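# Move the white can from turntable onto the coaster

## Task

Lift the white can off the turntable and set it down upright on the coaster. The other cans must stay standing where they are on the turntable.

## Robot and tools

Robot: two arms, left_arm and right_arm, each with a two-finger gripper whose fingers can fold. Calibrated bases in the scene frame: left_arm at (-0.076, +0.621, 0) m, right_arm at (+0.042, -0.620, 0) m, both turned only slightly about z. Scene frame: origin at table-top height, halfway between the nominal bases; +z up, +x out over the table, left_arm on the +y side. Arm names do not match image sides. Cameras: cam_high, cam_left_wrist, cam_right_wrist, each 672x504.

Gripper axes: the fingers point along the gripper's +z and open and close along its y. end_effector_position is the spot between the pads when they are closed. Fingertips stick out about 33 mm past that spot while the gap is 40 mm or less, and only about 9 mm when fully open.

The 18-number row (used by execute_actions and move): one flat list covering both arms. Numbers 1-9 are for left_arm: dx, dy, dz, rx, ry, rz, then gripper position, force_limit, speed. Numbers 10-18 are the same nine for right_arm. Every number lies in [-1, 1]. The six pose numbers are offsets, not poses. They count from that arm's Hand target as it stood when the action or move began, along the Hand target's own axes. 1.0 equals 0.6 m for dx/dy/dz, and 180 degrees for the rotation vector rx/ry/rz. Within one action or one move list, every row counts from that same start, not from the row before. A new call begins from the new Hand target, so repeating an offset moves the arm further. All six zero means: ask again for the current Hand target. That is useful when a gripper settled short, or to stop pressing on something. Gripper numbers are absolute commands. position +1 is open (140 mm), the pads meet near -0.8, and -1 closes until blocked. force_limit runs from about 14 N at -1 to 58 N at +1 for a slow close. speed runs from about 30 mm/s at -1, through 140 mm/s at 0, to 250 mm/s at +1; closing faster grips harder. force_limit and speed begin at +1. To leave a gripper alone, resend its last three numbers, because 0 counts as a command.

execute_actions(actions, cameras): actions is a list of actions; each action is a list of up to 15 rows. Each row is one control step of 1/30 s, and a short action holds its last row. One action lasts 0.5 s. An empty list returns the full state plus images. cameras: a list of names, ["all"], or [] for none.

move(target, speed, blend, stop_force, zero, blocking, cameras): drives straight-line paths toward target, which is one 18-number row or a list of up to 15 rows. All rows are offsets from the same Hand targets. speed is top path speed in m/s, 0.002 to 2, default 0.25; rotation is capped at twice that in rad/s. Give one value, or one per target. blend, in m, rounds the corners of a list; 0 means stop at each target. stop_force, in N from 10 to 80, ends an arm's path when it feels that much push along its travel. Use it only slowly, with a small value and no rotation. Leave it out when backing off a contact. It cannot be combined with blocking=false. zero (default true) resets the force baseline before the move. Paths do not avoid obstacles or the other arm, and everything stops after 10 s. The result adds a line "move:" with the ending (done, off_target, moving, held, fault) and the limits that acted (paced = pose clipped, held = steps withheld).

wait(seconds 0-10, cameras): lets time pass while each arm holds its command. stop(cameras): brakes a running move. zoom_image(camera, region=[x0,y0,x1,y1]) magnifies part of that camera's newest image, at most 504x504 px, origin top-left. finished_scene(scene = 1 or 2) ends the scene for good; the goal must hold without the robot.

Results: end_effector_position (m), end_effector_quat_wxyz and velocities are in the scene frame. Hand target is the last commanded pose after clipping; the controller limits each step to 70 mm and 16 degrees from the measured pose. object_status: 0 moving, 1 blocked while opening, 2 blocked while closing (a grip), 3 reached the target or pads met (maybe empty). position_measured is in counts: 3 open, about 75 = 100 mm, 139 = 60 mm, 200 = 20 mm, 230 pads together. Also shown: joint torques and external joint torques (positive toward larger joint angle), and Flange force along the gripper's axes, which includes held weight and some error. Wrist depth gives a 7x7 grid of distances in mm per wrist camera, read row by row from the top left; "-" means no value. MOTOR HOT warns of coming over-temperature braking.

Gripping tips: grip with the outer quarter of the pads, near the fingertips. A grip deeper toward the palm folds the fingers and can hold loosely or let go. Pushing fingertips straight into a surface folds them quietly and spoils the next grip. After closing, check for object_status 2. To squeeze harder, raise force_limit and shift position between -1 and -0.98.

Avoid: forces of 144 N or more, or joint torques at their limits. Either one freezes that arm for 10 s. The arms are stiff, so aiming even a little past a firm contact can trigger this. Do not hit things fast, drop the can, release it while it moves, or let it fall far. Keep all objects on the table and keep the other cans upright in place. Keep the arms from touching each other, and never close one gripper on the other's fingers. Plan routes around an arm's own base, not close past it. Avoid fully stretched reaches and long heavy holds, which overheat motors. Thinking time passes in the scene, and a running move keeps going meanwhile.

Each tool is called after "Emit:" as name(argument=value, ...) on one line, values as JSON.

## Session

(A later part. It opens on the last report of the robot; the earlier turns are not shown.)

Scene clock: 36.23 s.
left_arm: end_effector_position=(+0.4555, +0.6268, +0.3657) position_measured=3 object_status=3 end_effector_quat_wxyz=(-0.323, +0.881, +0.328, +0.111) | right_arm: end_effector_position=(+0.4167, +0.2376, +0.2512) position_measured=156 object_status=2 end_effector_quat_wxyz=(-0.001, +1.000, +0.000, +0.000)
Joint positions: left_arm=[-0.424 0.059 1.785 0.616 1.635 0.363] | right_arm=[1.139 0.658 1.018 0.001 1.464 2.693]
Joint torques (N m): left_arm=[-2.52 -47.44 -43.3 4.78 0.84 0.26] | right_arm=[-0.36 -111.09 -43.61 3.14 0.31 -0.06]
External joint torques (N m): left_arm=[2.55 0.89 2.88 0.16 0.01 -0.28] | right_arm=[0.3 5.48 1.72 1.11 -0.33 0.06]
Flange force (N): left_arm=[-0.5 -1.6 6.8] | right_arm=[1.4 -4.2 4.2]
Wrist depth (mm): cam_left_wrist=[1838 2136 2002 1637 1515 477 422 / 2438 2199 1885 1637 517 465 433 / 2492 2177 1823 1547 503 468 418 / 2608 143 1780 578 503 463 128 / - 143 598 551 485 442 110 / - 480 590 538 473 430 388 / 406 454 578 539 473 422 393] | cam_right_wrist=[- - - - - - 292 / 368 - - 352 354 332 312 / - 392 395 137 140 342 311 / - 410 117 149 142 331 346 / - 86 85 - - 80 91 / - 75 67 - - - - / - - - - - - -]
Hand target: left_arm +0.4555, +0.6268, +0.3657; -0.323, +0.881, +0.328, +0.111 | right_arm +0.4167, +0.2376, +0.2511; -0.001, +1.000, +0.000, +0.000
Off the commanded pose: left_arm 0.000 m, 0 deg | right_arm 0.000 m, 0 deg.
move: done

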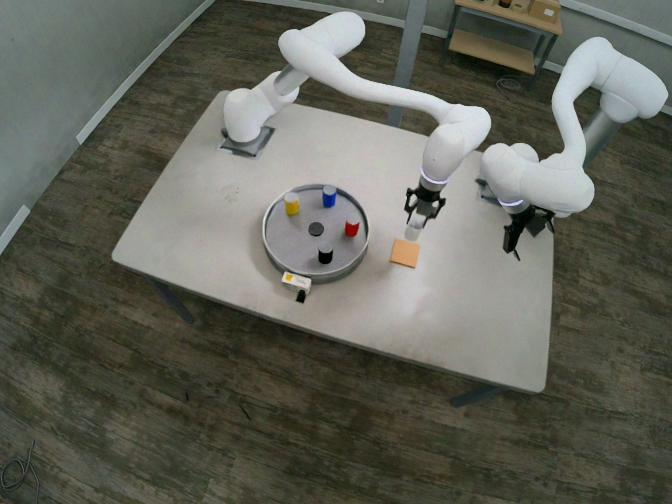

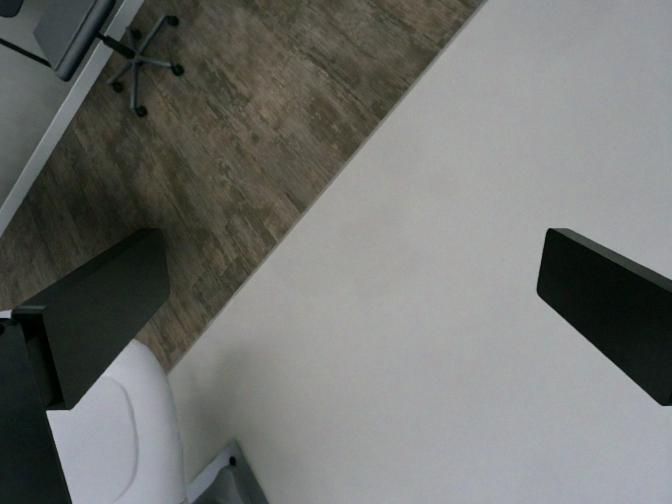

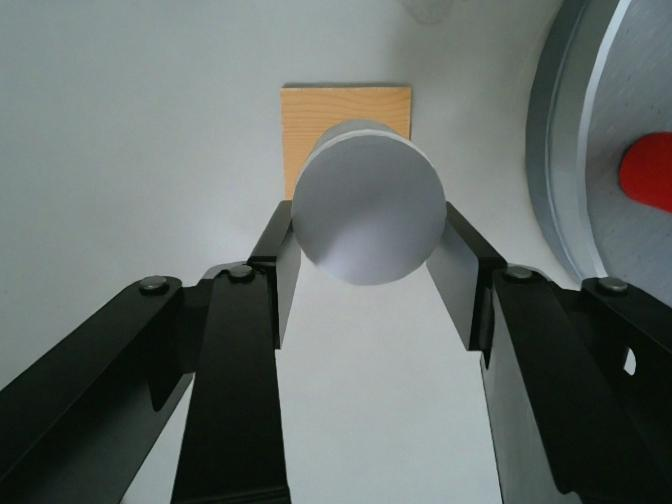

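Emit:
move(target=[0,0,0,0,0,0,1,1,1,-0.0188,-0.0133,0.21,0,0,0,-1,-0.5,-0.2], speed=0.2)

Emit:
move(target=[0,0,0,0,0,0,1,1,1,0,0,0.07,0,0,0,-1,-0.5,-0.2], speed=0.025, stop_force=12, cameras=["all"])

Scene clock: 37.80 s.
left_arm: end_effector_position=(+0.4555, +0.6268, +0.3657) position_measured=3 object_status=3 end_effector_quat_wxyz=(-0.323, +0.881, +0.328, +0.111) | right_arm: end_effector_position=(+0.4054, +0.2458, +0.1252) position_measured=156 object_status=2 end_effector_quat_wxyz=(-0.001, +1.000, +0.000, +0.000)
Joint positions: left_arm=[-0.424 0.059 1.785 0.616 1.635 0.363] | right_arm=[1.154 0.71 1.16 0.001 1.27 2.708]
Joint torques (N m): left_arm=[-2.61 -47.52 -43.44 4.69 0.86 0.21] | right_arm=[0.09 -112.23 -41.37 3.02 0.34 0.01]
External joint torques (N m): left_arm=[2.62 1.01 3.05 0.24 -0.01 -0.24] | right_arm=[0.18 4.29 1.19 1.07 -0.36 -0.02]
Flange force (N): left_arm=[-0.5 -1.6 7.2] | right_arm=[1.1 -3.1 3.9]
Wrist depth (mm): cam_left_wrist=[1823 2116 1950 1699 1466 491 437 / 1985 2096 1885 1637 531 476 424 / 2548 2116 1853 1625 503 452 - / 2608 143 1780 554 497 449 122 / - 143 635 542 488 441 109 / - 474 - - 481 423 105 / 405 449 556 516 469 412 396] | cam_right_wrist=[- - 237 224 226 - - / - 246 241 230 232 233 240 / - 262 254 - 145 - 254 / - 271 117 - 142 - 246 / - 86 85 302 125 80 91 / - 75 67 - 310 - - / - - - - - - -]
Hand target: left_arm +0.4555, +0.6268, +0.3657; -0.323, +0.881, +0.328, +0.111 | right_arm +0.4054, +0.2458, +0.1251; -0.001, +1.000, +0.000, +0.000
Off the commanded pose: left_arm 0.000 m, 0 deg | right_arm 0.000 m, 0 deg.
move: done

Scene clock: 39.17 s.
left_arm: end_effector_position=(+0.4555, +0.6268, +0.3657) position_measured=3 object_status=3 end_effector_quat_wxyz=(-0.323, +0.881, +0.328, +0.111) | right_arm: end_effector_position=(+0.4054, +0.2459, +0.1056) position_measured=156 object_status=2 end_effector_quat_wxyz=(-0.001, +1.000, +0.000, +0.000)
Joint positions: left_arm=[-0.424 0.059 1.785 0.616 1.635 0.363] | right_arm=[1.154 0.721 1.178 0.001 1.241 2.708]
Joint torques (N m): left_arm=[-3.07 -47.89 -43.33 4.74 0.83 0.26] | right_arm=[-0.92 -87.22 -29.19 2.98 -1.11 -0.09]
External joint torques (N m): left_arm=[3.01 1.43 2.95 0.19 0.02 -0.29] | right_arm=[0.43 -21.46 -10.76 1.07 1.08 0.09]
Flange force (N): left_arm=[0.4 -1.0 7.3] | right_arm=[-1.5 2.1 -23.2]
Wrist depth (mm): cam_left_wrist=[1838 2116 1950 1674 1438 471 437 / 2243 2096 1869 1637 520 453 418 / 2548 2199 1809 1853 504 458 411 / 2438 143 1794 569 492 441 392 / - 144 587 550 491 - 110 / - 481 608 - 468 434 105 / 405 449 609 516 475 418 395] | cam_right_wrist=[- 220 215 210 211 214 213 / - 222 216 213 214 229 223 / - - 240 - 220 - 233 / - - 117 149 144 - 248 / - 86 85 - - 80 91 / - 75 67 - 289 - - / - - - - - - -]
Hand target: left_arm +0.4555, +0.6268, +0.3657; -0.323, +0.881, +0.328, +0.111 | right_arm +0.4054, +0.2458, +0.1056; -0.001, +1.000, +0.000, +0.000 (not the last commanded pose)
Off the commanded pose: left_arm 0.000 m, 0 deg | right_arm 0.023 m, 0 deg.
move: contact (right_arm)

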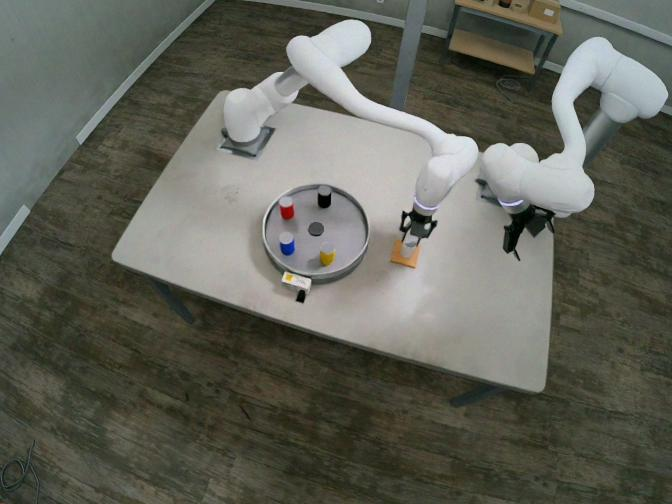

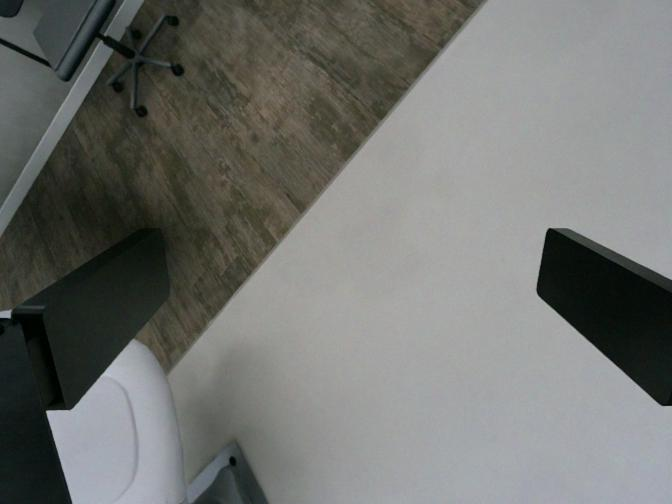

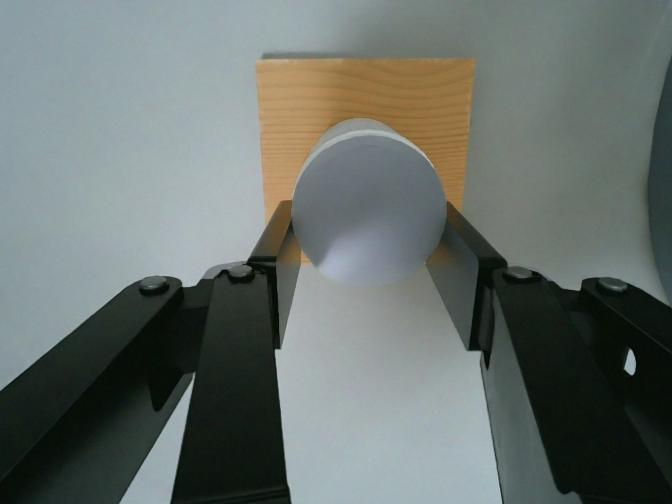

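Emit:
move(target=[[0,0,0,0,0,0,1,1,1,0,0,-0.0017,0,0,0,0.3,-0.5,-0.6],[0,0,0,0,0,0,1,1,1,0,0,-0.25,0,0,0,0.3,-0.5,-0.6]], speed=0.2, cameras=["cam_high","cam_right_wrist"])

Scene clock: 41.63 s.
left_arm: end_effector_position=(+0.4555, +0.6268, +0.3657) position_measured=3 object_status=3 end_effector_quat_wxyz=(-0.323, +0.881, +0.328, +0.111) | right_arm: end_effector_position=(+0.4053, +0.2457, +0.2556) position_measured=91 object_status=3 end_effector_quat_wxyz=(-0.001, +1.000, +0.000, +0.000)
Joint positions: left_arm=[-0.424 0.059 1.785 0.616 1.635 0.363] | right_arm=[1.154 0.663 1.003 0.001 1.475 2.708]
Joint torques (N m): left_arm=[-2.59 -47.87 -43.26 4.76 0.75 0.26] | right_arm=[-0.08 -108.65 -42.67 3.15 0.28 -0.09]
External joint torques (N m): left_arm=[2.58 1.36 2.92 0.17 0.1 -0.28] | right_arm=[-0.07 3.5 1.06 1.08 -0.3 0.09]
Flange force (N): left_arm=[-0.2 -1.0 6.7] | right_arm=[1.1 -2.7 2.7]
Wrist depth (mm): cam_left_wrist=[1661 2156 2020 1725 1526 475 431 / 2411 2199 1901 1649 - 466 418 / 2578 2243 1794 1661 533 - 410 / 2608 143 1794 - 484 460 392 / - 143 - - - 432 110 / - 478 - - 474 432 386 / 403 450 590 514 452 430 393] | cam_right_wrist=[- - - - 349 347 295 / - 374 - 354 360 355 302 / - - - 369 - 376 331 / - - 137 - - 135 348 / - 85 137 - - 116 91 / - 64 - - - - - / - - - - - - -]
Hand target: left_arm +0.4555, +0.6268, +0.3657; -0.323, +0.881, +0.328, +0.111 | right_arm +0.4054, +0.2456, +0.2556; -0.001, +1.000, +0.000, +0.000
Off the commanded pose: left_arm 0.000 m, 0 deg | right_arm 0.000 m, 0 deg.
move: done
Images, in order (width x height): cam_high 672x504, cam_right_wrist 672x504.

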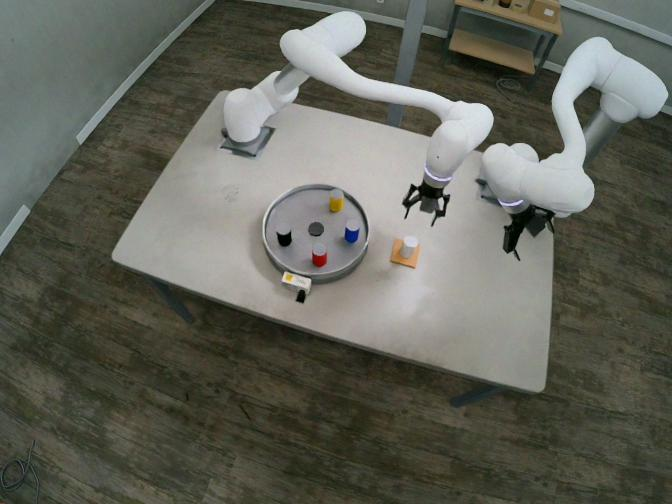

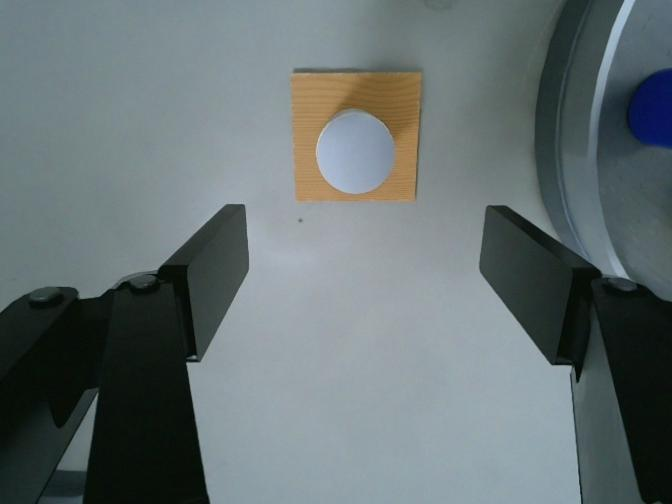

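Standing on the coaster, with the other cans still on the turntable.

Emit:
finished_scene(scene=1)

The scene is finished: the task was done.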